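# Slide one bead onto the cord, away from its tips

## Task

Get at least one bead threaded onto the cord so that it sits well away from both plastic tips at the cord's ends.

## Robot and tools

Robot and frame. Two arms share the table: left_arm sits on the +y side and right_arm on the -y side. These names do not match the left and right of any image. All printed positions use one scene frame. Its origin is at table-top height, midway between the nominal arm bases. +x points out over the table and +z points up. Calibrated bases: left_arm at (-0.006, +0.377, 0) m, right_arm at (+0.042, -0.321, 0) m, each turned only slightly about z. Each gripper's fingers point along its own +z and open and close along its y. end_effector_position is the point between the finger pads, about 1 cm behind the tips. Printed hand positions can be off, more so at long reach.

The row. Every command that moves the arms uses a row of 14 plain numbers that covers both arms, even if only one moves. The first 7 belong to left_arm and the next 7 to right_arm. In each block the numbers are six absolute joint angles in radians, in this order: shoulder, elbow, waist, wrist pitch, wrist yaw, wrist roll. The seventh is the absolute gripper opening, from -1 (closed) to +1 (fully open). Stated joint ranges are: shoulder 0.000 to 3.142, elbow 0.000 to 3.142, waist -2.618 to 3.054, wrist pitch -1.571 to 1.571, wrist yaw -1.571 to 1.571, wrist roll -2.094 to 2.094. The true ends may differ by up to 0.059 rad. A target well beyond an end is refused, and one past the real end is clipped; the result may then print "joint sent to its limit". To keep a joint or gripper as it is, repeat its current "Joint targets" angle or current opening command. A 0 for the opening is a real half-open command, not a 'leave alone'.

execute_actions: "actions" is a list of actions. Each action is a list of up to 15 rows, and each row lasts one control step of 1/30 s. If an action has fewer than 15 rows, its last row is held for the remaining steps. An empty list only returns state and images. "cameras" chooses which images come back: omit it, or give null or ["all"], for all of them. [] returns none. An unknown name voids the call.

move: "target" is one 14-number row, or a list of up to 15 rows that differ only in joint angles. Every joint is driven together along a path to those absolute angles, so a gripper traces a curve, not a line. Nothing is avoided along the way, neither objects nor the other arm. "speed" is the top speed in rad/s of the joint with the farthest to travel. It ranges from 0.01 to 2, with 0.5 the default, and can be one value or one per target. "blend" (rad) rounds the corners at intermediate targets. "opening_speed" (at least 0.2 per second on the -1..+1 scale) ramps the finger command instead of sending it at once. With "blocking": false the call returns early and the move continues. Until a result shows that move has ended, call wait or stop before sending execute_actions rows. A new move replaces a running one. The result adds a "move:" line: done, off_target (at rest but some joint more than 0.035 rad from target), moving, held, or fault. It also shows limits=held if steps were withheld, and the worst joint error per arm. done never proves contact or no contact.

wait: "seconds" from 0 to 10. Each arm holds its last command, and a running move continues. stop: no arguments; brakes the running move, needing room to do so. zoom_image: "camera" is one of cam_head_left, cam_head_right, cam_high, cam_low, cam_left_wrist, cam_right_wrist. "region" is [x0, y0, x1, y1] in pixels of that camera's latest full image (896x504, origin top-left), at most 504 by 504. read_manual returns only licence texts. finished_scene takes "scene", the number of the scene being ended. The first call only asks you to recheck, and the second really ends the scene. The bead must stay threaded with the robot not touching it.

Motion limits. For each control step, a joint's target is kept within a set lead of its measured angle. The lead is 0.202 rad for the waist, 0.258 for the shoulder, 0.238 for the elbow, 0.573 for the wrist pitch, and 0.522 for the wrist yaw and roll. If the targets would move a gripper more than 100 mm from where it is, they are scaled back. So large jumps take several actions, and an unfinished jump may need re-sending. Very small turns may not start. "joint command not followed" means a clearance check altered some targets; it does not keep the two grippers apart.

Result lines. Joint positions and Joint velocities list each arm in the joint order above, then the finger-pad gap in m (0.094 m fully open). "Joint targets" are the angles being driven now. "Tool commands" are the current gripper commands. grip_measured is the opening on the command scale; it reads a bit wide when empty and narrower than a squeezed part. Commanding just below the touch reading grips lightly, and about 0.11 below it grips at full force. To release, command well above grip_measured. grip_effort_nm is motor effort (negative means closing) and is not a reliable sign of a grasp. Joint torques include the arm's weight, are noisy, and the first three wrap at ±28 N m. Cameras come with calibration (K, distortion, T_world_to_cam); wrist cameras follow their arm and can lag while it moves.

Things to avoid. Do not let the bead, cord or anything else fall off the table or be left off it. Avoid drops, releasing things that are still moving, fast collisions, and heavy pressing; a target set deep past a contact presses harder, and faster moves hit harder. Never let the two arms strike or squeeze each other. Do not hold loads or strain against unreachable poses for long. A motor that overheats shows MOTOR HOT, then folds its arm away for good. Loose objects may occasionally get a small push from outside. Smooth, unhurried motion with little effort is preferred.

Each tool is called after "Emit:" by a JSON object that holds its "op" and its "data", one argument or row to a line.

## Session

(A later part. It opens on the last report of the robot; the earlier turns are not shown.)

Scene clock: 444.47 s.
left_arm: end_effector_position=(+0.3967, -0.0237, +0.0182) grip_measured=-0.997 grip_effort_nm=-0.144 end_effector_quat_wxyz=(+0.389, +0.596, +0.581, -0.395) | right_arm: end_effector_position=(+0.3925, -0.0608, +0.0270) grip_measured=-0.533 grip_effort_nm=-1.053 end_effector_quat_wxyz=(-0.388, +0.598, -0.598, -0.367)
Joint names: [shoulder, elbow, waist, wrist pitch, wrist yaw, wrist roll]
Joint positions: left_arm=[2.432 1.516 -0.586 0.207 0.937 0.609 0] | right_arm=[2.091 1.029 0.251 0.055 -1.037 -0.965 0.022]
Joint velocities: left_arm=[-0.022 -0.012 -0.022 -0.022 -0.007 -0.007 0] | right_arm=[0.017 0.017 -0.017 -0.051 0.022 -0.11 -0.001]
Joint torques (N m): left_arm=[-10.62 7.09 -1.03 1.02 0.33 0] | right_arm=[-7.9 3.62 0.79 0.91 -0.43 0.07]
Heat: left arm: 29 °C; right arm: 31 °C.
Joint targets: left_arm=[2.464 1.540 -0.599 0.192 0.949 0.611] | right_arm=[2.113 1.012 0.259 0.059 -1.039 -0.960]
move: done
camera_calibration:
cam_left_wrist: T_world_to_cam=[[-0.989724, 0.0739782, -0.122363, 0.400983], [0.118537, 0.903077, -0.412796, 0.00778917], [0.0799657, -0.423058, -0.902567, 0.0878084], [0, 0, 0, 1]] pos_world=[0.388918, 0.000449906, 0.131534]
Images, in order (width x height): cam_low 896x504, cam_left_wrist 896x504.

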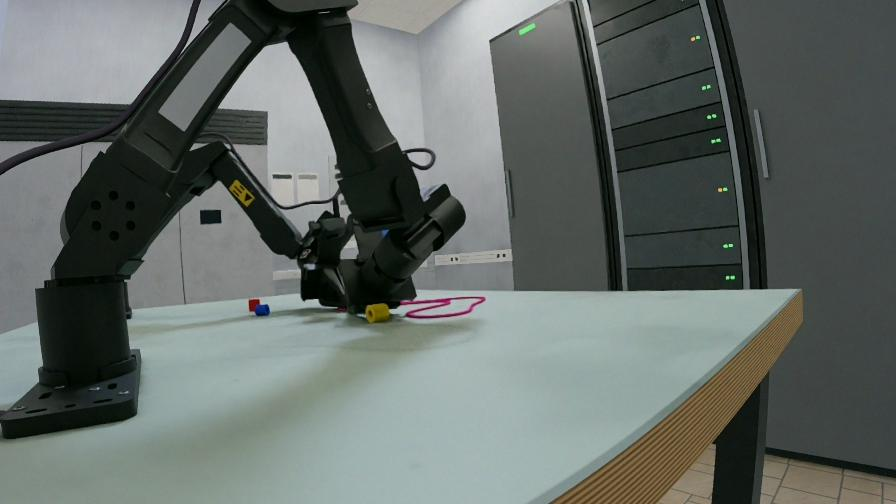

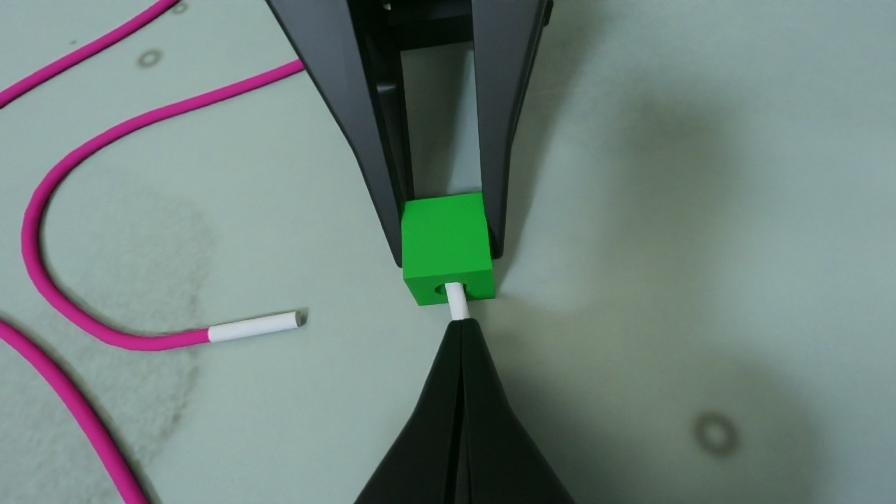

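Emit:
{"op": "move", "data": {
  "target": [
    [2.464,1.540,-0.599,0.192,0.949,0.611,-0.7,2.113,1.012,0.259,0.059,-1.039,-0.960,-0.63]
  ],
  "opening_speed": 0.6,
  "cameras": []
}}

Emit:
{"op": "move", "data": {
  "target": [
    [2.486,1.530,-0.599,0.205,0.949,0.611,-0.7,2.113,1.012,0.259,0.059,-1.039,-0.960,-0.63]
  ],
  "speed": 0.1,
  "cameras": ["cam_low","cam_left_wrist"]
}}

Emit:
{"op": "zoom_image", "data": {
  "camera": "cam_low",
  "region": [290, 270, 370, 330]
}}

Emit:
{"op": "zoom_image", "data": {
  "camera": "cam_left_wrist",
  "region": [370, 220, 550, 360]
}}

Scene clock: 461.03 s.
left_arm: end_effector_position=(+0.3940, -0.0251, +0.0172) grip_measured=-0.702 grip_effort_nm=0.095 end_effector_quat_wxyz=(+0.384, +0.597, +0.582, -0.397) | right_arm: end_effector_position=(+0.3925, -0.0608, +0.0270) grip_measured=-0.533 grip_effort_nm=-1.057 end_effector_quat_wxyz=(-0.388, +0.598, -0.598, -0.367)
Joint names: [shoulder, elbow, waist, wrist pitch, wrist yaw, wrist roll]
Joint positions: left_arm=[2.432 1.517 -0.591 0.199 0.937 0.609 0.014] | right_arm=[2.091 1.029 0.251 0.055 -1.037 -0.965 0.022]
Joint velocities: left_arm=[-0.027 -0.017 -0.002 0.051 -0.022 -0.007 -0.001] | right_arm=[0.012 -0.007 -0.002 -0.051 0.037 -0.007 0.001]
Joint torques (N m): left_arm=[-10.62 7.05 -0.69 1.12 0.33 0.01] | right_arm=[-7.99 3.56 0.76 0.9 -0.42 0.05]
Heat: left arm: 30 °C; right arm: 31 °C.
Joint targets: left_arm=[2.464 1.540 -0.599 0.192 0.949 0.611] | right_arm=[2.113 1.012 0.259 0.059 -1.039 -0.960]
move: done
No camera images: "cameras" was empty.

Scene clock: 461.87 s.
left_arm: end_effector_position=(+0.3939, -0.0262, +0.0155) grip_measured=-0.702 grip_effort_nm=0.095 end_effector_quat_wxyz=(+0.389, +0.598, +0.576, -0.399) | right_arm: end_effector_position=(+0.3925, -0.0608, +0.0270) grip_measured=-0.533 grip_effort_nm=-1.057 end_effector_quat_wxyz=(-0.388, +0.598, -0.598, -0.367)
Joint names: [shoulder, elbow, waist, wrist pitch, wrist yaw, wrist roll]
Joint positions: left_arm=[2.443 1.517 -0.591 0.221 0.947 0.61 0.014] | right_arm=[2.091 1.029 0.251 0.055 -1.037 -0.965 0.022]
Joint velocities: left_arm=[0.002 -0.022 0.002 0.022 0.11 0.022 0] | right_arm=[0.022 -0.012 -0.002 0.051 -0.051 -0.007 0]
Joint torques (N m): left_arm=[-9.78 6.2 -0.68 1.05 0.25 -0.01] | right_arm=[-7.99 3.51 0.83 0.91 -0.43 0.06]
Heat: left arm: 30 °C; right arm: 31 °C.
Joint targets: left_arm=[2.486 1.530 -0.599 0.205 0.949 0.611] | right_arm=[2.113 1.012 0.259 0.059 -1.039 -0.960]
move: off_target (left_arm); left_arm: the shoulder is farthest, 0.043 rad from its target
camera_calibration:
cam_left_wrist: T_world_to_cam=[[-0.988591, 0.0854715, -0.12403, 0.398037], [0.130295, 0.898388, -0.419432, 0.00464806], [0.0755772, -0.430806, -0.899274, 0.0860315], [0, 0, 0, 1]] pos_world=[0.386388, -0.00113367, 0.128684]
Images, in order (width x height): cam_low 896x504, cam_left_wrist 896x504.

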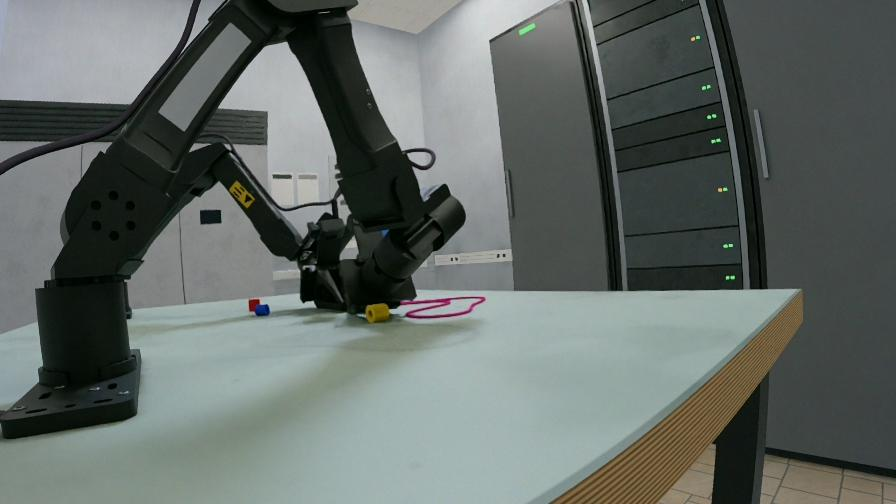

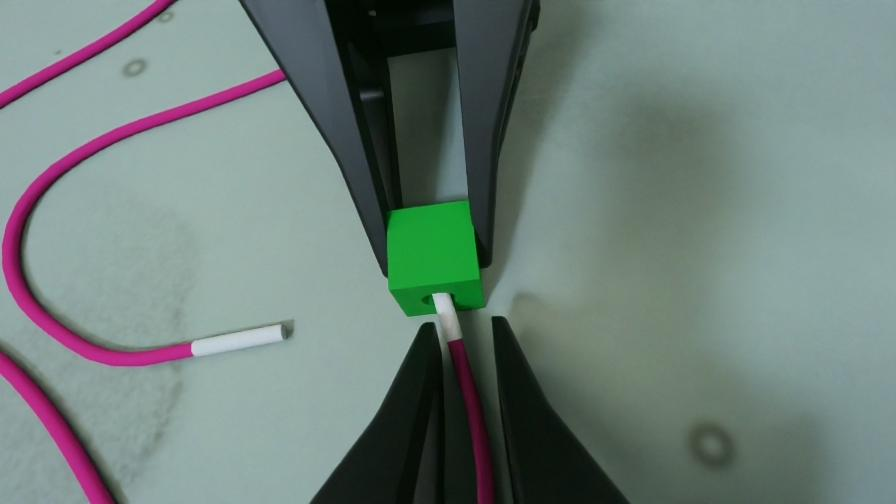

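Scaled by 6.300 from the camera's 896x504 image, which has a finer 1280x720 frame.

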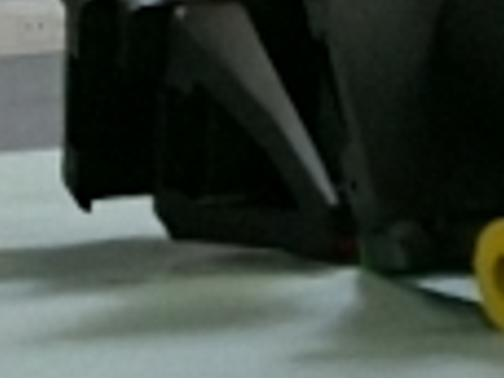

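Scaled by 2.800 from the camera's 896x504 image, which has a finer 1280x720 frame.

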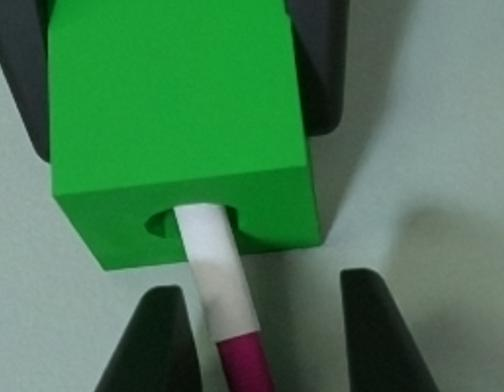

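Emit:
{"op": "move", "data": {
  "target": [
    [2.475,1.525,-0.599,0.205,0.949,0.611,-0.97,2.113,1.012,0.259,0.059,-1.039,-0.960,-0.63]
  ],
  "opening_speed": 0.3,
  "cameras": ["cam_low","cam_left_wrist"]
}}

Emit:
{"op": "zoom_image", "data": {
  "camera": "cam_low",
  "region": [290, 270, 370, 330]
}}

Emit:
{"op": "zoom_image", "data": {
  "camera": "cam_left_wrist",
  "region": [370, 220, 550, 360]
}}

Scene clock: 474.00 s.
left_arm: end_effector_position=(+0.3956, -0.0263, +0.0154) grip_measured=-0.964 grip_effort_nm=-0.789 end_effector_quat_wxyz=(+0.392, +0.598, +0.576, -0.396) | right_arm: end_effector_position=(+0.3925, -0.0607, +0.0271) grip_measured=-0.533 grip_effort_nm=-1.057 end_effector_quat_wxyz=(-0.388, +0.598, -0.598, -0.367)
Joint names: [shoulder, elbow, waist, wrist pitch, wrist yaw, wrist roll]
Joint positions: left_arm=[2.444 1.517 -0.591 0.227 0.94 0.611 0.002] | right_arm=[2.091 1.029 0.251 0.055 -1.037 -0.965 0.022]
Joint velocities: left_arm=[-0.002 0.017 -0.002 0.007 -0.007 -0.037 0.001] | right_arm=[0.012 -0.002 0.007 0.022 0.007 0.051 0]
Joint torques (N m): left_arm=[-10.65 5.81 -0.68 0.99 0.31 -0.01] | right_arm=[-7.95 3.54 0.75 0.9 -0.42 0.07]
Heat: left arm: 30 °C; right arm: 31 °C.
Joint targets: left_arm=[2.475 1.525 -0.599 0.205 0.949 0.611] | right_arm=[2.113 1.012 0.259 0.059 -1.039 -0.960]
move: done
camera_calibration:
cam_left_wrist: T_world_to_cam=[[-0.98805, 0.080195, -0.131626, 0.399422], [0.128587, 0.899734, -0.417067, 0.00508923], [0.0849813, -0.429009, -0.899294, 0.0820772], [0, 0, 0, 1]] pos_world=[0.38702, -0.00139876, 0.128508]
Images, in order (width x height): cam_low 896x504, cam_left_wrist 896x504.

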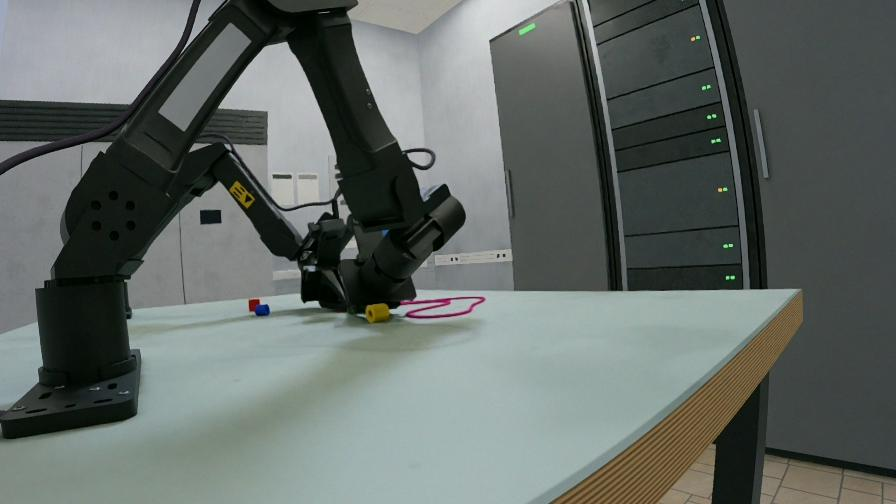

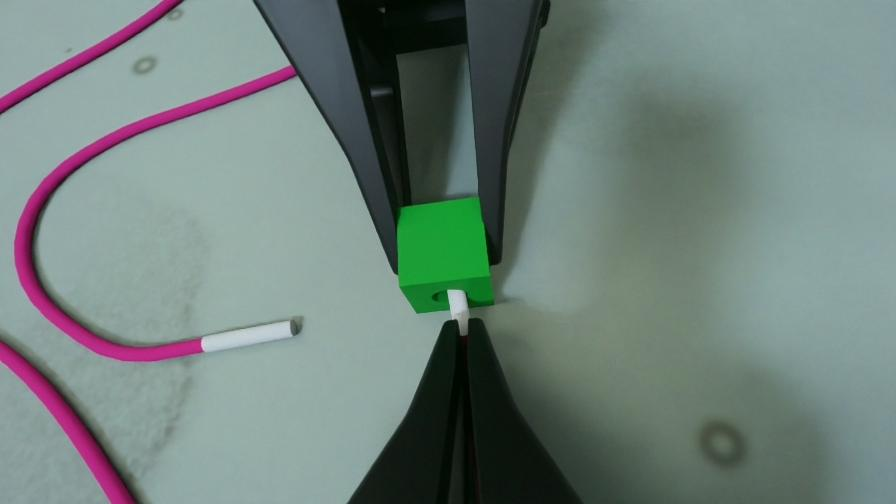

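Scaled by 6.300 from the camera's 896x504 image, which has a finer 1280x720 frame.

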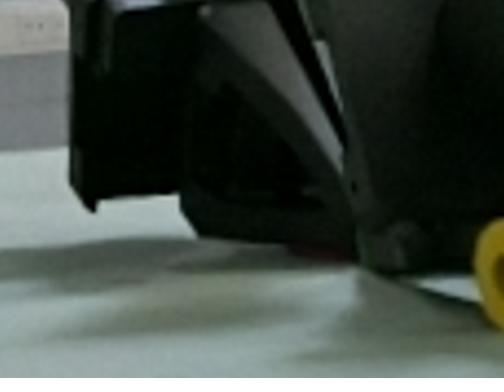

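Scaled by 2.800 from the camera's 896x504 image, which has a finer 1280x720 frame.

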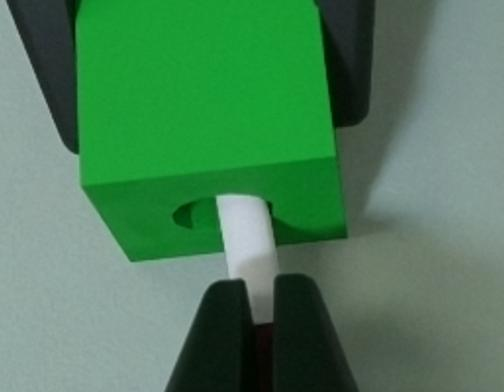

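Emit:
{"op": "move", "data": {
  "target": [
    [2.474,1.560,-0.615,0.188,0.949,0.611,-0.98,2.113,1.012,0.259,0.059,-1.039,-0.960,-0.63]
  ],
  "speed": 0.06,
  "cameras": ["cam_low","cam_left_wrist"]
}}

Emit:
{"op": "zoom_image", "data": {
  "camera": "cam_left_wrist",
  "region": [370, 220, 550, 360]
}}

Emit:
{"op": "zoom_image", "data": {
  "camera": "cam_low",
  "region": [290, 270, 370, 330]
}}

Scene clock: 483.70 s.
left_arm: end_effector_position=(+0.3964, -0.0298, +0.0175) grip_measured=-0.979 grip_effort_nm=-1.004 end_effector_quat_wxyz=(+0.389, +0.600, +0.578, -0.394) | right_arm: end_effector_position=(+0.3925, -0.0607, +0.0271) grip_measured=-0.533 grip_effort_nm=-1.053 end_effector_quat_wxyz=(-0.388, +0.598, -0.598, -0.367)
Joint names: [shoulder, elbow, waist, wrist pitch, wrist yaw, wrist roll]
Joint positions: left_arm=[2.444 1.536 -0.597 0.202 0.93 0.611 0.001] | right_arm=[2.091 1.029 0.251 0.055 -1.037 -0.965 0.022]
Joint velocities: left_arm=[-0.007 -0.007 -0.017 -0.066 -0.037 0.007 -0.001] | right_arm=[-0.007 0.002 -0.017 -0.022 -0.037 0.081 -0.001]
Joint torques (N m): left_arm=[-10.8 7.16 -1.46 1.09 0.39 -0.02] | right_arm=[-7.92 3.6 0.79 0.9 -0.42 0.07]
Heat: left arm: 31 °C; right arm: 31 °C.
Joint targets: left_arm=[2.474 1.560 -0.615 0.188 0.949 0.611] | right_arm=[2.113 1.012 0.259 0.059 -1.039 -0.960]
move: done
camera_calibration:
cam_left_wrist: T_world_to_cam=[[-0.988301, 0.080459, -0.129563, 0.400897], [0.127279, 0.903155, -0.410014, 0.00952871], [0.084026, -0.421708, -0.90283, 0.0830911], [0, 0, 0, 1]] pos_world=[0.388012, -0.00582145, 0.130865]
Images, in order (width x height): cam_low 896x504, cam_left_wrist 896x504.

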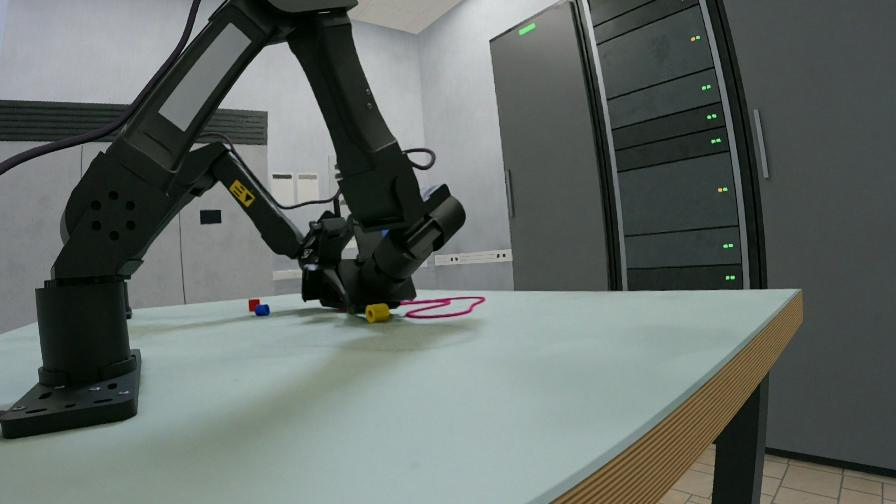

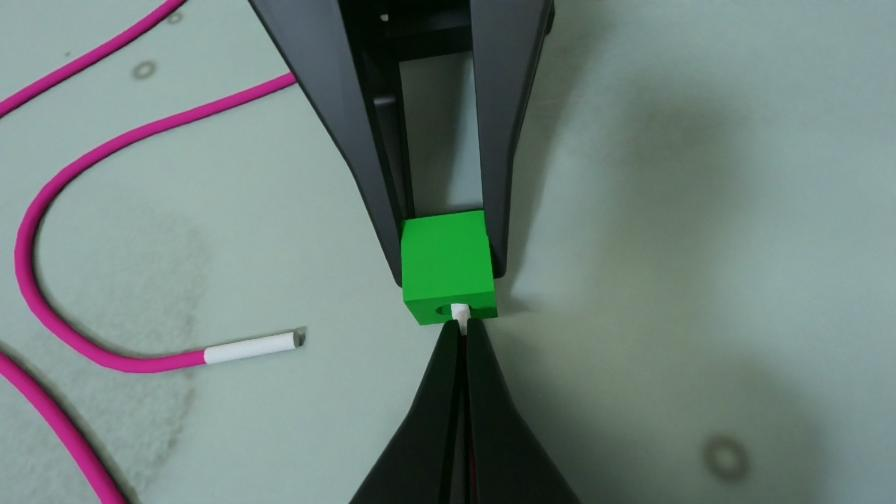

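Scaled by 2.800 from the camera's 896x504 image, which has a finer 1280x720 frame.

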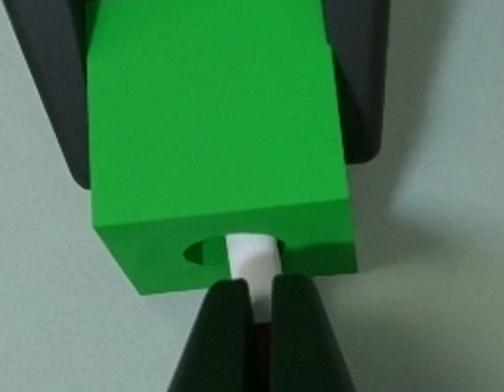

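Scaled by 6.300 from the camera's 896x504 image, which has a finer 1280x720 frame.

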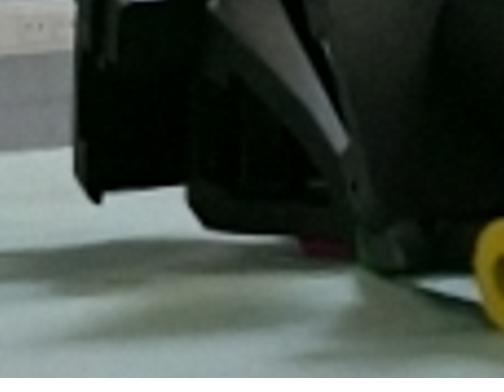

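Emit:
{"op": "move", "data": {
  "target": [
    [2.484,1.567,-0.632,0.200,0.949,0.611,-0.98,2.113,1.012,0.259,0.059,-1.039,-0.960,-0.63]
  ],
  "speed": 0.06,
  "cameras": ["cam_left_wrist","cam_high"]
}}

Emit:
{"op": "zoom_image", "data": {
  "camera": "cam_left_wrist",
  "region": [370, 220, 550, 360]
}}

Emit:
{"op": "zoom_image", "data": {
  "camera": "cam_high",
  "region": [390, 230, 480, 300]
}}

Scene clock: 491.03 s.
left_arm: end_effector_position=(+0.3970, -0.0330, +0.0176) grip_measured=-0.976 grip_effort_nm=-0.969 end_effector_quat_wxyz=(+0.391, +0.601, +0.576, -0.392) | right_arm: end_effector_position=(+0.3925, -0.0607, +0.0271) grip_measured=-0.533 grip_effort_nm=-1.062 end_effector_quat_wxyz=(-0.388, +0.598, -0.598, -0.367)
Joint names: [shoulder, elbow, waist, wrist pitch, wrist yaw, wrist roll]
Joint positions: left_arm=[2.449 1.546 -0.602 0.203 0.925 0.611 0.001] | right_arm=[2.091 1.029 0.251 0.055 -1.037 -0.965 0.022]
Joint velocities: left_arm=[0.007 0.002 -0.002 -0.007 0.007 -0.037 -0.001] | right_arm=[-0.007 -0.012 -0.007 0.007 -0.095 -0.007 0.001]
Joint torques (N m): left_arm=[-10.48 6.89 -2.39 1.16 0.44 -0.02] | right_arm=[-7.92 3.51 0.73 0.91 -0.41 0.08]
Heat: left arm: 31 °C; right arm: 31 °C.
Joint targets: left_arm=[2.484 1.567 -0.632 0.200 0.949 0.611] | right_arm=[2.113 1.012 0.259 0.059 -1.039 -0.960]
move: done
camera_calibration:
cam_left_wrist: T_world_to_cam=[[-0.987305, 0.0819667, -0.136055, 0.401476], [0.131368, 0.902866, -0.409361, 0.0107178], [0.0892853, -0.422037, -0.902171, 0.0796498], [0, 0, 0, 1]] pos_world=[0.38786, -0.00896923, 0.130868]
Images, in order (width x height): cam_high 896x504, cam_left_wrist 896x504.

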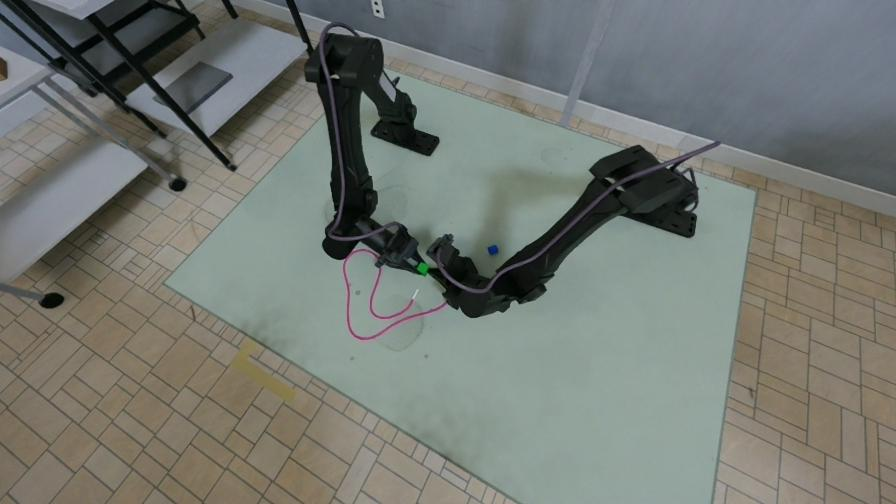

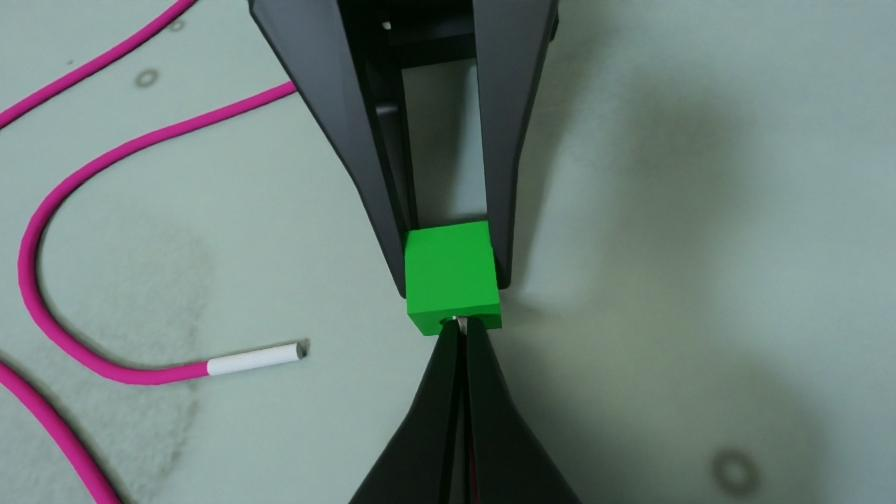

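Scaled by 2.800 from the camera's 896x504 image, which has a finer 1280x720 frame.

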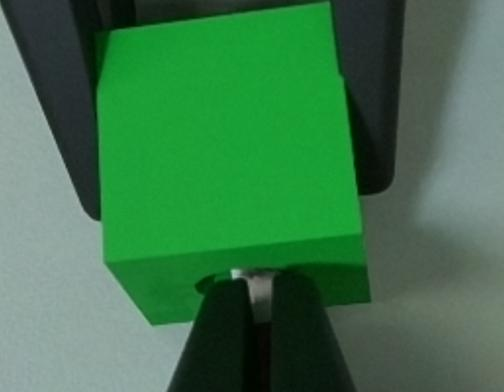

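Scaled by 5.600 from the camera's 896x504 image, which has a finer 1280x720 frame.

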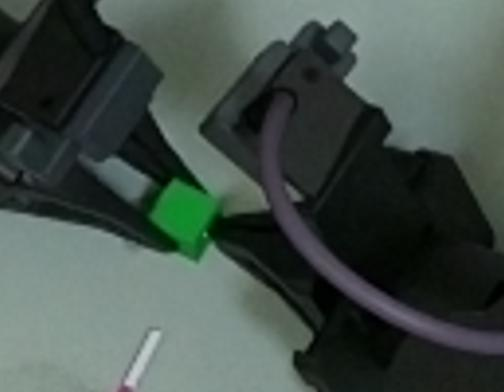

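Emit:
{"op": "move", "data": {
  "target": [
    [2.470,1.560,-0.610,0.200,0.949,0.611,-0.6,2.113,1.012,0.259,0.059,-1.039,-0.960,-0.63]
  ],
  "opening_speed": 0.6,
  "cameras": []
}}

Emit:
{"op": "move", "data": {
  "target": [
    [2.42,1.49,-0.573,0.245,0.949,0.611,-0.6,2.113,1.012,0.259,0.059,-1.039,-0.960,-0.63]
  ],
  "speed": 0.1,
  "cameras": ["cam_low","cam_left_wrist"]
}}

Emit:
{"op": "zoom_image", "data": {
  "camera": "cam_left_wrist",
  "region": [370, 220, 550, 360]
}}

Emit:
{"op": "zoom_image", "data": {
  "camera": "cam_low",
  "region": [290, 270, 370, 330]
}}

Scene clock: 512.83 s.
left_arm: end_effector_position=(+0.3940, -0.0340, +0.0170) grip_measured=-0.602 grip_effort_nm=0.100 end_effector_quat_wxyz=(+0.386, +0.602, +0.576, -0.396) | right_arm: end_effector_position=(+0.3925, -0.0607, +0.0271) grip_measured=-0.533 grip_effort_nm=-1.053 end_effector_quat_wxyz=(-0.388, +0.598, -0.598, -0.367)
Joint names: [shoulder, elbow, waist, wrist pitch, wrist yaw, wrist roll]
Joint positions: left_arm=[2.449 1.546 -0.606 0.195 0.93 0.611 0.019] | right_arm=[2.091 1.029 0.251 0.055 -1.037 -0.965 0.022]
Joint velocities: left_arm=[0.002 -0.012 0.017 0.037 -0.007 0.037 0] | right_arm=[0.002 -0.007 -0.007 -0.022 -0.081 0.007 0]
Joint torques (N m): left_arm=[-11.66 6.31 -0.38 1.22 0.39 -0.02] | right_arm=[-7.94 3.58 0.77 0.91 -0.43 0.08]
Heat: left arm: 31 °C; right arm: 31 °C.
Joint targets: left_arm=[2.470 1.560 -0.610 0.200 0.949 0.611] | right_arm=[2.113 1.012 0.259 0.059 -1.039 -0.960]
move: done
No camera images: "cameras" was empty.

Scene clock: 513.93 s.
left_arm: end_effector_position=(+0.3950, -0.0263, +0.0160) grip_measured=-0.602 grip_effort_nm=0.090 end_effector_quat_wxyz=(+0.401, +0.601, +0.565, -0.399) | right_arm: end_effector_position=(+0.3926, -0.0607, +0.0271) grip_measured=-0.533 grip_effort_nm=-1.053 end_effector_quat_wxyz=(-0.388, +0.598, -0.598, -0.367)
Joint names: [shoulder, elbow, waist, wrist pitch, wrist yaw, wrist roll]
Joint positions: left_arm=[2.449 1.507 -0.588 0.267 0.957 0.612 0.019] | right_arm=[2.091 1.029 0.251 0.055 -1.037 -0.964 0.022]
Joint velocities: left_arm=[0.002 -0.007 -0.007 0.037 -0.022 0.081 0] | right_arm=[-0.017 0.002 -0.002 0.007 0.037 0.081 -0.001]
Joint torques (N m): left_arm=[-15.76 4.01 1.22 0.97 0.15 -0.02] | right_arm=[-7.92 3.58 0.77 0.9 -0.42 0.06]
Heat: left arm: 31 °C; right arm: 31 °C.
Joint targets: left_arm=[2.420 1.490 -0.573 0.245 0.949 0.611] | right_arm=[2.113 1.012 0.259 0.059 -1.039 -0.960]
move: done
camera_calibration:
cam_left_wrist: T_world_to_cam=[[-0.984834, 0.088287, -0.149356, 0.398095], [0.145562, 0.888889, -0.434382, -0.00127073], [0.0944103, -0.449535, -0.888259, 0.0782004], [0, 0, 0, 1]] pos_world=[0.384859, 0.00113677, 0.128368]
Images, in order (width x height): cam_low 896x504, cam_left_wrist 896x504.

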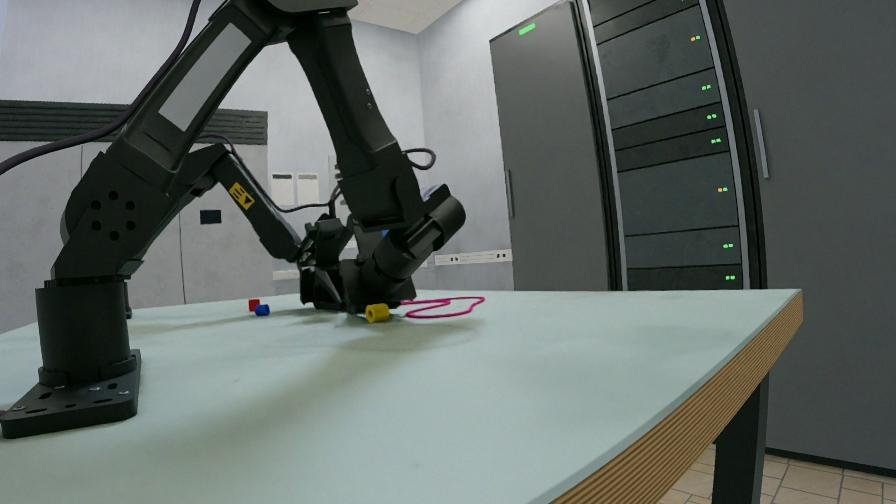

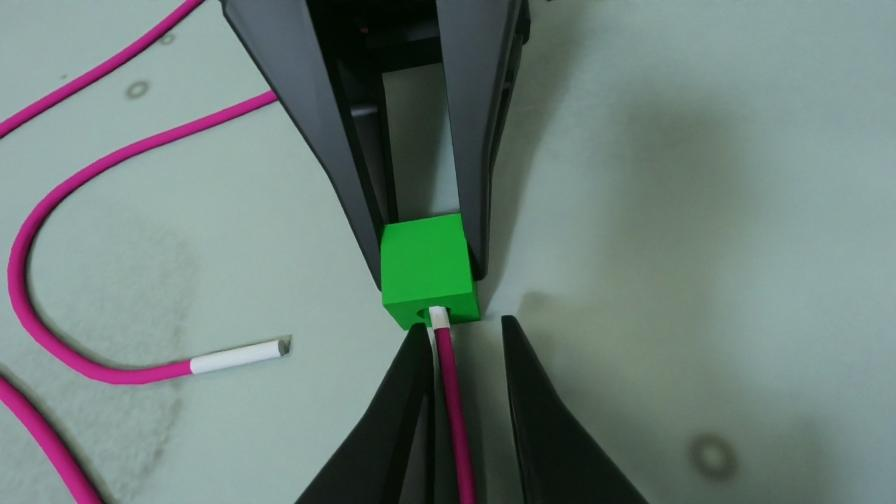

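Scaled by 2.800 from the camera's 896x504 image, which has a finer 1280x720 frame.

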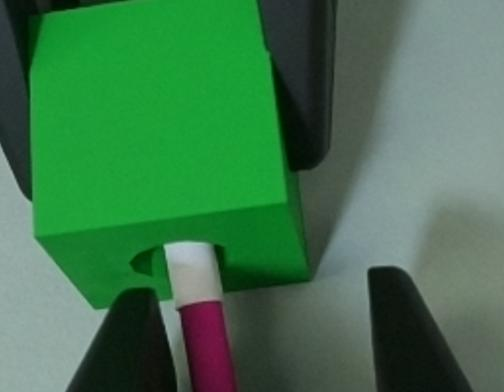

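Scaled by 6.300 from the camera's 896x504 image, which has a finer 1280x720 frame.

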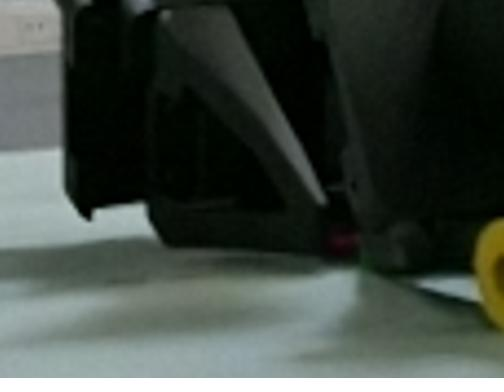

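Emit:
{"op": "move", "data": {
  "target": [
    [2.405,1.490,-0.563,0.215,0.949,0.611,-0.6,2.113,1.012,0.259,0.059,-1.039,-0.960,-0.63]
  ],
  "speed": 0.1,
  "cameras": ["cam_low","cam_left_wrist"]
}}

Emit:
{"op": "zoom_image", "data": {
  "camera": "cam_low",
  "region": [290, 270, 370, 330]
}}

Scene clock: 523.87 s.
left_arm: end_effector_position=(+0.3979, -0.0214, +0.0161) grip_measured=-0.602 grip_effort_nm=0.090 end_effector_quat_wxyz=(+0.398, +0.597, +0.571, -0.399) | right_arm: end_effector_position=(+0.3926, -0.0607, +0.0271) grip_measured=-0.533 grip_effort_nm=-1.053 end_effector_quat_wxyz=(-0.388, +0.598, -0.598, -0.367)
Joint names: [shoulder, elbow, waist, wrist pitch, wrist yaw, wrist roll]
Joint positions: left_arm=[2.445 1.506 -0.577 0.253 0.959 0.612 0.019] | right_arm=[2.091 1.029 0.251 0.055 -1.037 -0.964 0.022]
Joint velocities: left_arm=[0.012 0.002 0.007 0.066 -0.066 0.051 -0.001] | right_arm=[0.002 -0.002 0.017 -0.022 0.037 -0.007 0]
Joint torques (N m): left_arm=[-16.76 3.95 1.14 0.86 0.14 -0.03] | right_arm=[-7.9 3.54 0.75 0.88 -0.44 0.03]
Heat: left arm: 34 °C; right arm: 31 °C.
Joint targets: left_arm=[2.405 1.490 -0.563 0.215 0.949 0.611] | right_arm=[2.113 1.012 0.259 0.059 -1.039 -0.960]
move: off_target (left_arm); left_arm: the shoulder is farthest, 0.040 rad from its target
camera_calibration:
cam_left_wrist: T_world_to_cam=[[-0.987028, 0.0798409, -0.13929, 0.401097], [0.133108, 0.892044, -0.431903, -0.0009647], [0.0897691, -0.444841, -0.891099, 0.082265], [0, 0, 0, 1]] pos_world=[0.388637, 0.00543153, 0.128758]
Images, in order (width x height): cam_low 896x504, cam_left_wrist 896x504.

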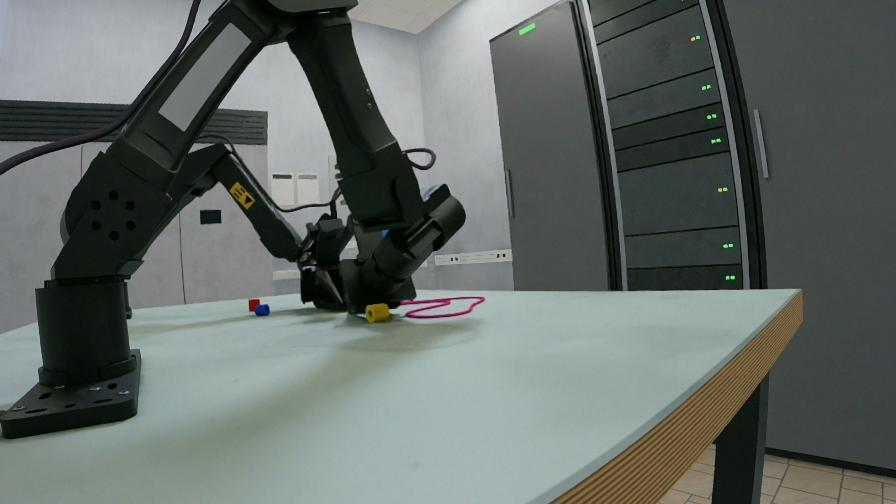

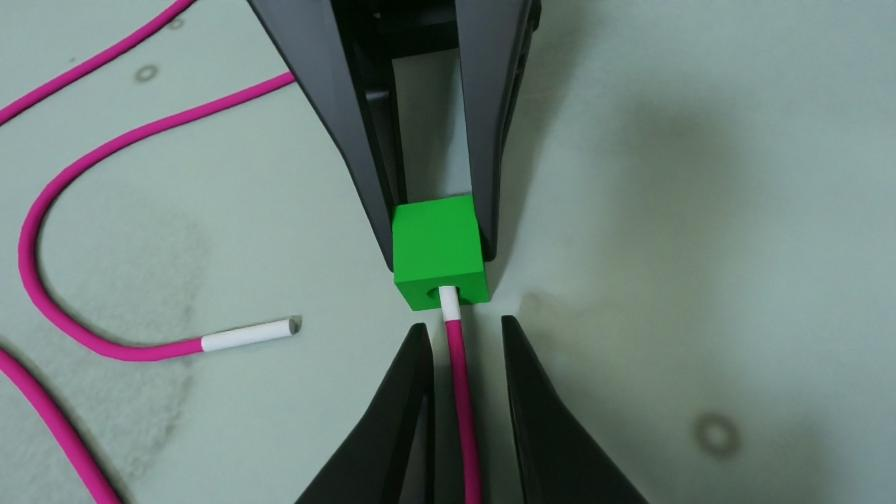

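Scaled by 6.300 from the camera's 896x504 image, which has a finer 1280x720 frame.

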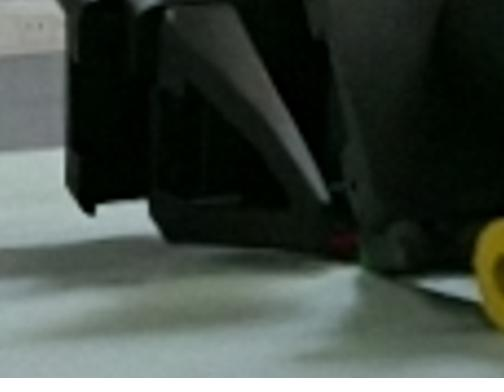

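Emit:
{"op": "move", "data": {
  "target": [
    [2.425,1.490,-0.565,0.215,0.949,0.611,-0.99,2.113,1.012,0.259,0.059,-1.039,-0.960,-0.63]
  ],
  "opening_speed": 0.3,
  "cameras": ["cam_left_wrist"]
}}

Emit:
{"op": "move", "data": {
  "target": [
    [2.455,1.550,-0.598,0.188,0.949,0.611,-0.99,2.113,1.012,0.259,0.059,-1.039,-0.960,-0.63]
  ],
  "speed": 0.06,
  "cameras": ["cam_left_wrist"]
}}

Emit:
{"op": "zoom_image", "data": {
  "camera": "cam_left_wrist",
  "region": [370, 220, 550, 360]
}}

Scene clock: 532.23 s.
left_arm: end_effector_position=(+0.4002, -0.0193, +0.0159) grip_measured=-0.983 grip_effort_nm=-0.930 end_effector_quat_wxyz=(+0.399, +0.595, +0.573, -0.397) | right_arm: end_effector_position=(+0.3926, -0.0607, +0.0271) grip_measured=-0.533 grip_effort_nm=-1.057 end_effector_quat_wxyz=(-0.388, +0.598, -0.598, -0.367)
Joint names: [shoulder, elbow, waist, wrist pitch, wrist yaw, wrist roll]
Joint positions: left_arm=[2.445 1.506 -0.572 0.252 0.957 0.613 0.001] | right_arm=[2.091 1.029 0.251 0.055 -1.037 -0.964 0.022]
Joint velocities: left_arm=[-0.012 -0.007 0.002 -0.051 0.007 0.007 -0.001] | right_arm=[-0.002 0.002 -0.007 -0.051 -0.007 -0.037 0.001]
Joint torques (N m): left_arm=[-14.94 3.96 0.57 0.86 0.16 -0.02] | right_arm=[-7.98 3.54 0.75 0.87 -0.44 0.05]
Heat: left arm: 34 °C; right arm: 31 °C.
Joint targets: left_arm=[2.425 1.490 -0.565 0.215 0.949 0.611] | right_arm=[2.113 1.012 0.259 0.059 -1.039 -0.960]
move: off_target (left_arm); left_arm: the wrist pitch is farthest, 0.037 rad from its target
camera_calibration:
cam_left_wrist: T_world_to_cam=[[-0.987429, 0.0735363, -0.139912, 0.403188], [0.127545, 0.893524, -0.430519, -0.00102829], [0.0933562, -0.442952, -0.891672, 0.0813744], [0, 0, 0, 1]] pos_world=[0.390654, 0.00731481, 0.128527]
Images, in order (width x height): cam_left_wrist 896x504.

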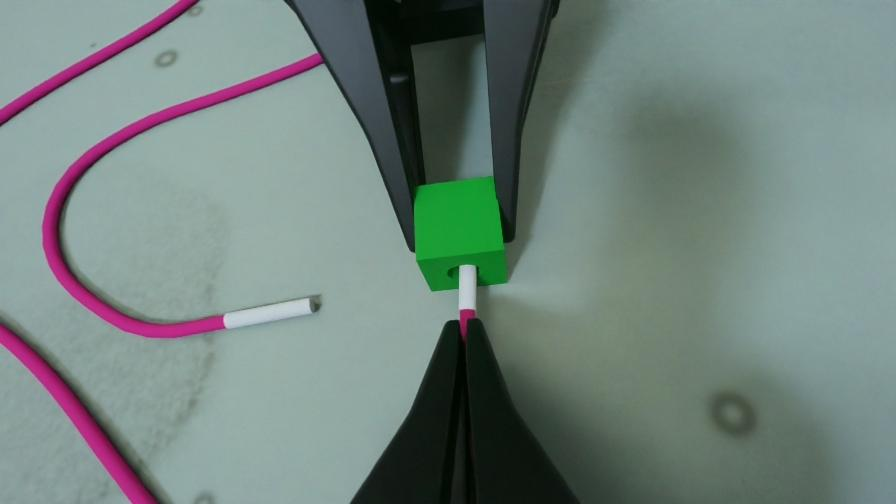

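Scene clock: 533.60 s.
left_arm: end_effector_position=(+0.3977, -0.0244, +0.0161) grip_measured=-0.983 grip_effort_nm=-0.926 end_effector_quat_wxyz=(+0.389, +0.597, +0.578, -0.398) | right_arm: end_effector_position=(+0.3926, -0.0607, +0.0271) grip_measured=-0.533 grip_effort_nm=-1.053 end_effector_quat_wxyz=(-0.388, +0.598, -0.598, -0.367)
Joint names: [shoulder, elbow, waist, wrist pitch, wrist yaw, wrist roll]
Joint positions: left_arm=[2.445 1.528 -0.584 0.208 0.946 0.613 0.001] | right_arm=[2.091 1.029 0.251 0.055 -1.037 -0.964 0.022]
Joint velocities: left_arm=[-0.017 -0.012 -0.012 0.051 0.007 0.022 0] | right_arm=[-0.007 0.017 0.017 -0.007 0.095 -0.139 0]
Joint torques (N m): left_arm=[-12.51 6.9 -1.11 0.98 0.26 -0.03] | right_arm=[-7.91 3.56 0.77 0.91 -0.42 0.06]
Heat: left arm: 34 °C; right arm: 31 °C.
Joint targets: left_arm=[2.455 1.550 -0.598 0.188 0.949 0.611] | right_arm=[2.113 1.012 0.259 0.059 -1.039 -0.960]
move: done
camera_calibration:
cam_left_wrist: T_world_to_cam=[[-0.989234, 0.0797682, -0.122693, 0.401759], [0.124334, 0.900295, -0.417144, 0.00514053], [0.0771852, -0.427908, -0.90052, 0.0865208], [0, 0, 0, 1]] pos_world=[0.390117, 0.000347335, 0.129351]
Images, in order (width x height): cam_left_wrist 896x504.

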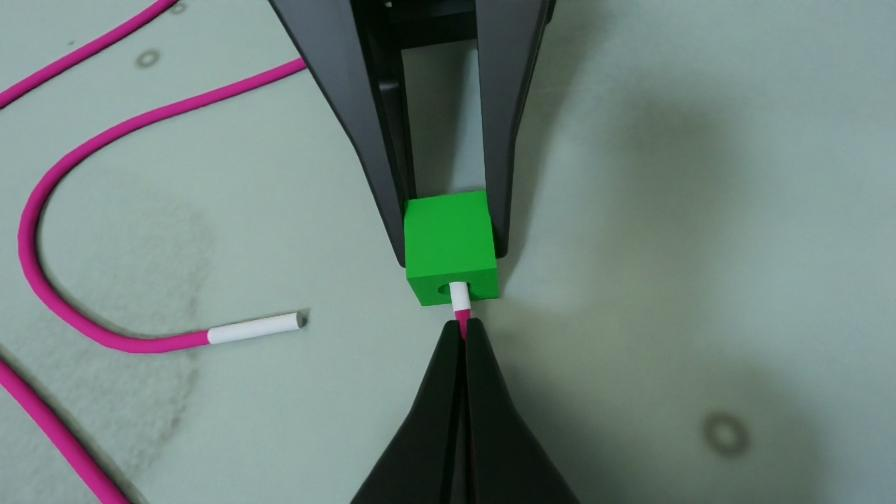

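Scaled by 2.800 from the camera's 896x504 image, which has a finer 1280x720 frame.

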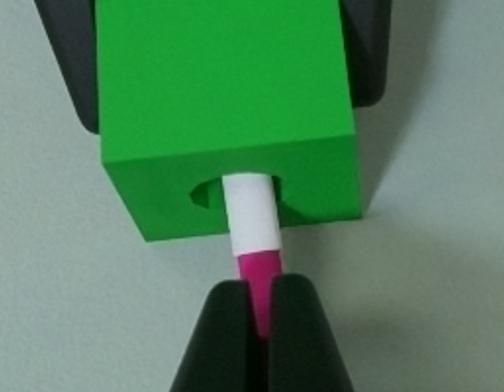

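Emit:
{"op": "move", "data": {
  "target": [
    [2.478,1.575,-0.630,0.192,0.949,0.611,-0.99,2.113,1.012,0.259,0.059,-1.039,-0.960,-0.63]
  ],
  "speed": 0.06,
  "cameras": ["cam_left_wrist","cam_low"]
}}

Emit:
{"op": "zoom_image", "data": {
  "camera": "cam_left_wrist",
  "region": [370, 220, 550, 360]
}}

Emit:
{"op": "zoom_image", "data": {
  "camera": "cam_low",
  "region": [290, 270, 370, 330]
}}

Scene clock: 538.90 s.
left_arm: end_effector_position=(+0.3956, -0.0343, +0.0205) grip_measured=-0.983 grip_effort_nm=-0.921 end_effector_quat_wxyz=(+0.392, +0.603, +0.572, -0.395) | right_arm: end_effector_position=(+0.3926, -0.0607, +0.0271) grip_measured=-0.533 grip_effort_nm=-1.053 end_effector_quat_wxyz=(-0.388, +0.598, -0.598, -0.367)
Joint names: [shoulder, elbow, waist, wrist pitch, wrist yaw, wrist roll]
Joint positions: left_arm=[2.445 1.547 -0.604 0.202 0.932 0.613 0.001] | right_arm=[2.091 1.029 0.251 0.055 -1.037 -0.964 0.022]
Joint velocities: left_arm=[0.012 0.002 0.002 0.007 -0.037 -0.007 0] | right_arm=[-0.002 -0.012 -0.012 -0.007 -0.051 0.022 0]
Joint torques (N m): left_arm=[-10.69 7.47 -2.07 1.11 0.37 -0.03] | right_arm=[-7.91 3.58 0.79 0.91 -0.42 0.05]
Heat: left arm: 33 °C; right arm: 31 °C.
Joint targets: left_arm=[2.478 1.575 -0.630 0.192 0.949 0.611] | right_arm=[2.113 1.012 0.259 0.059 -1.039 -0.960]
move: done
camera_calibration:
cam_left_wrist: T_world_to_cam=[[-0.986308, 0.0890857, -0.138784, 0.40052], [0.139546, 0.899305, -0.414461, 0.0100322], [0.0878867, -0.428153, -0.899423, 0.0821654], [0, 0, 0, 1]] pos_world=[0.386415, -0.00952328, 0.133645]
Images, in order (width x height): cam_low 896x504, cam_left_wrist 896x504.

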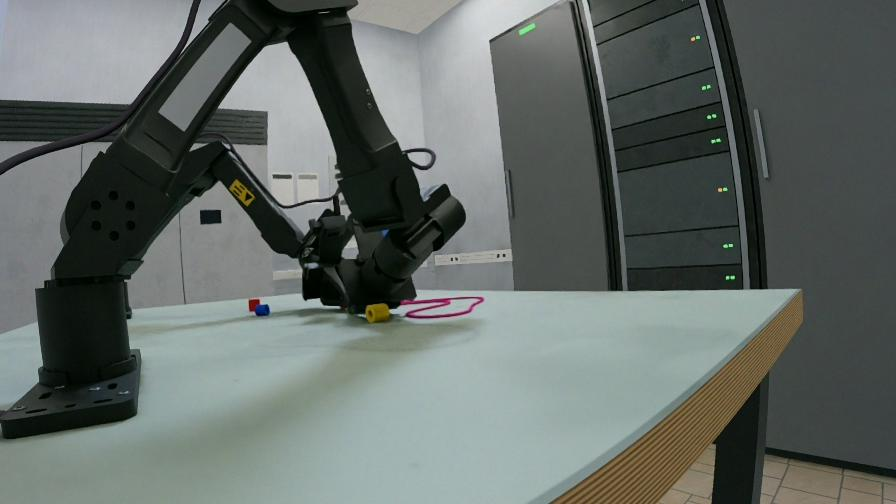

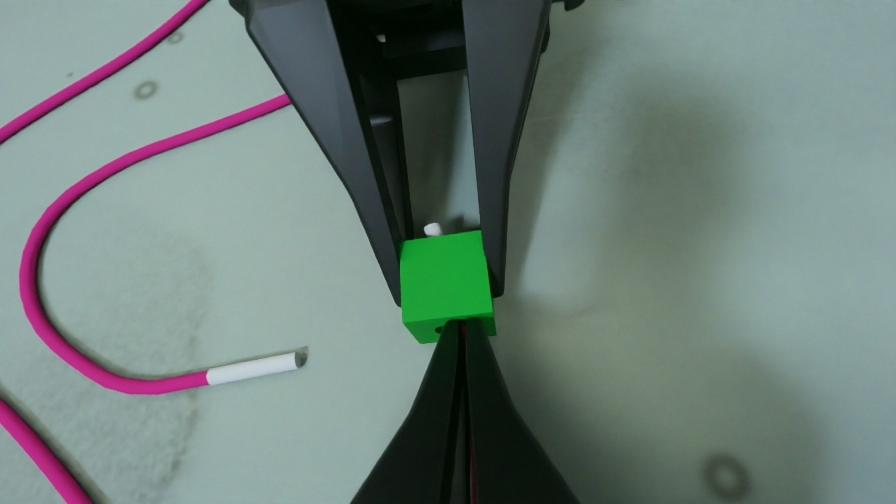

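Scaled by 2.800 from the camera's 896x504 image, which has a finer 1280x720 frame.

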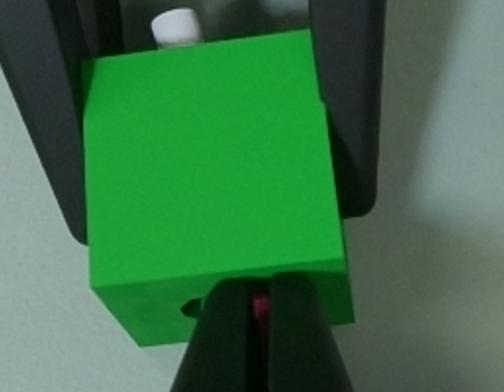

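Scaled by 6.300 from the camera's 896x504 image, which has a finer 1280x720 frame.

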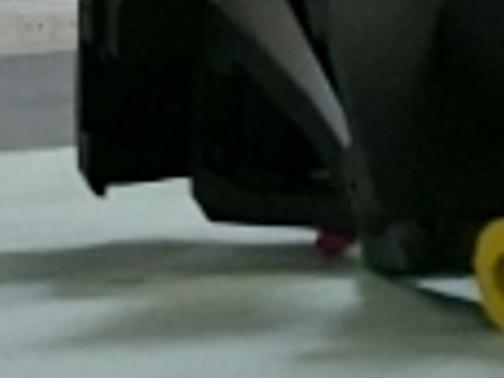

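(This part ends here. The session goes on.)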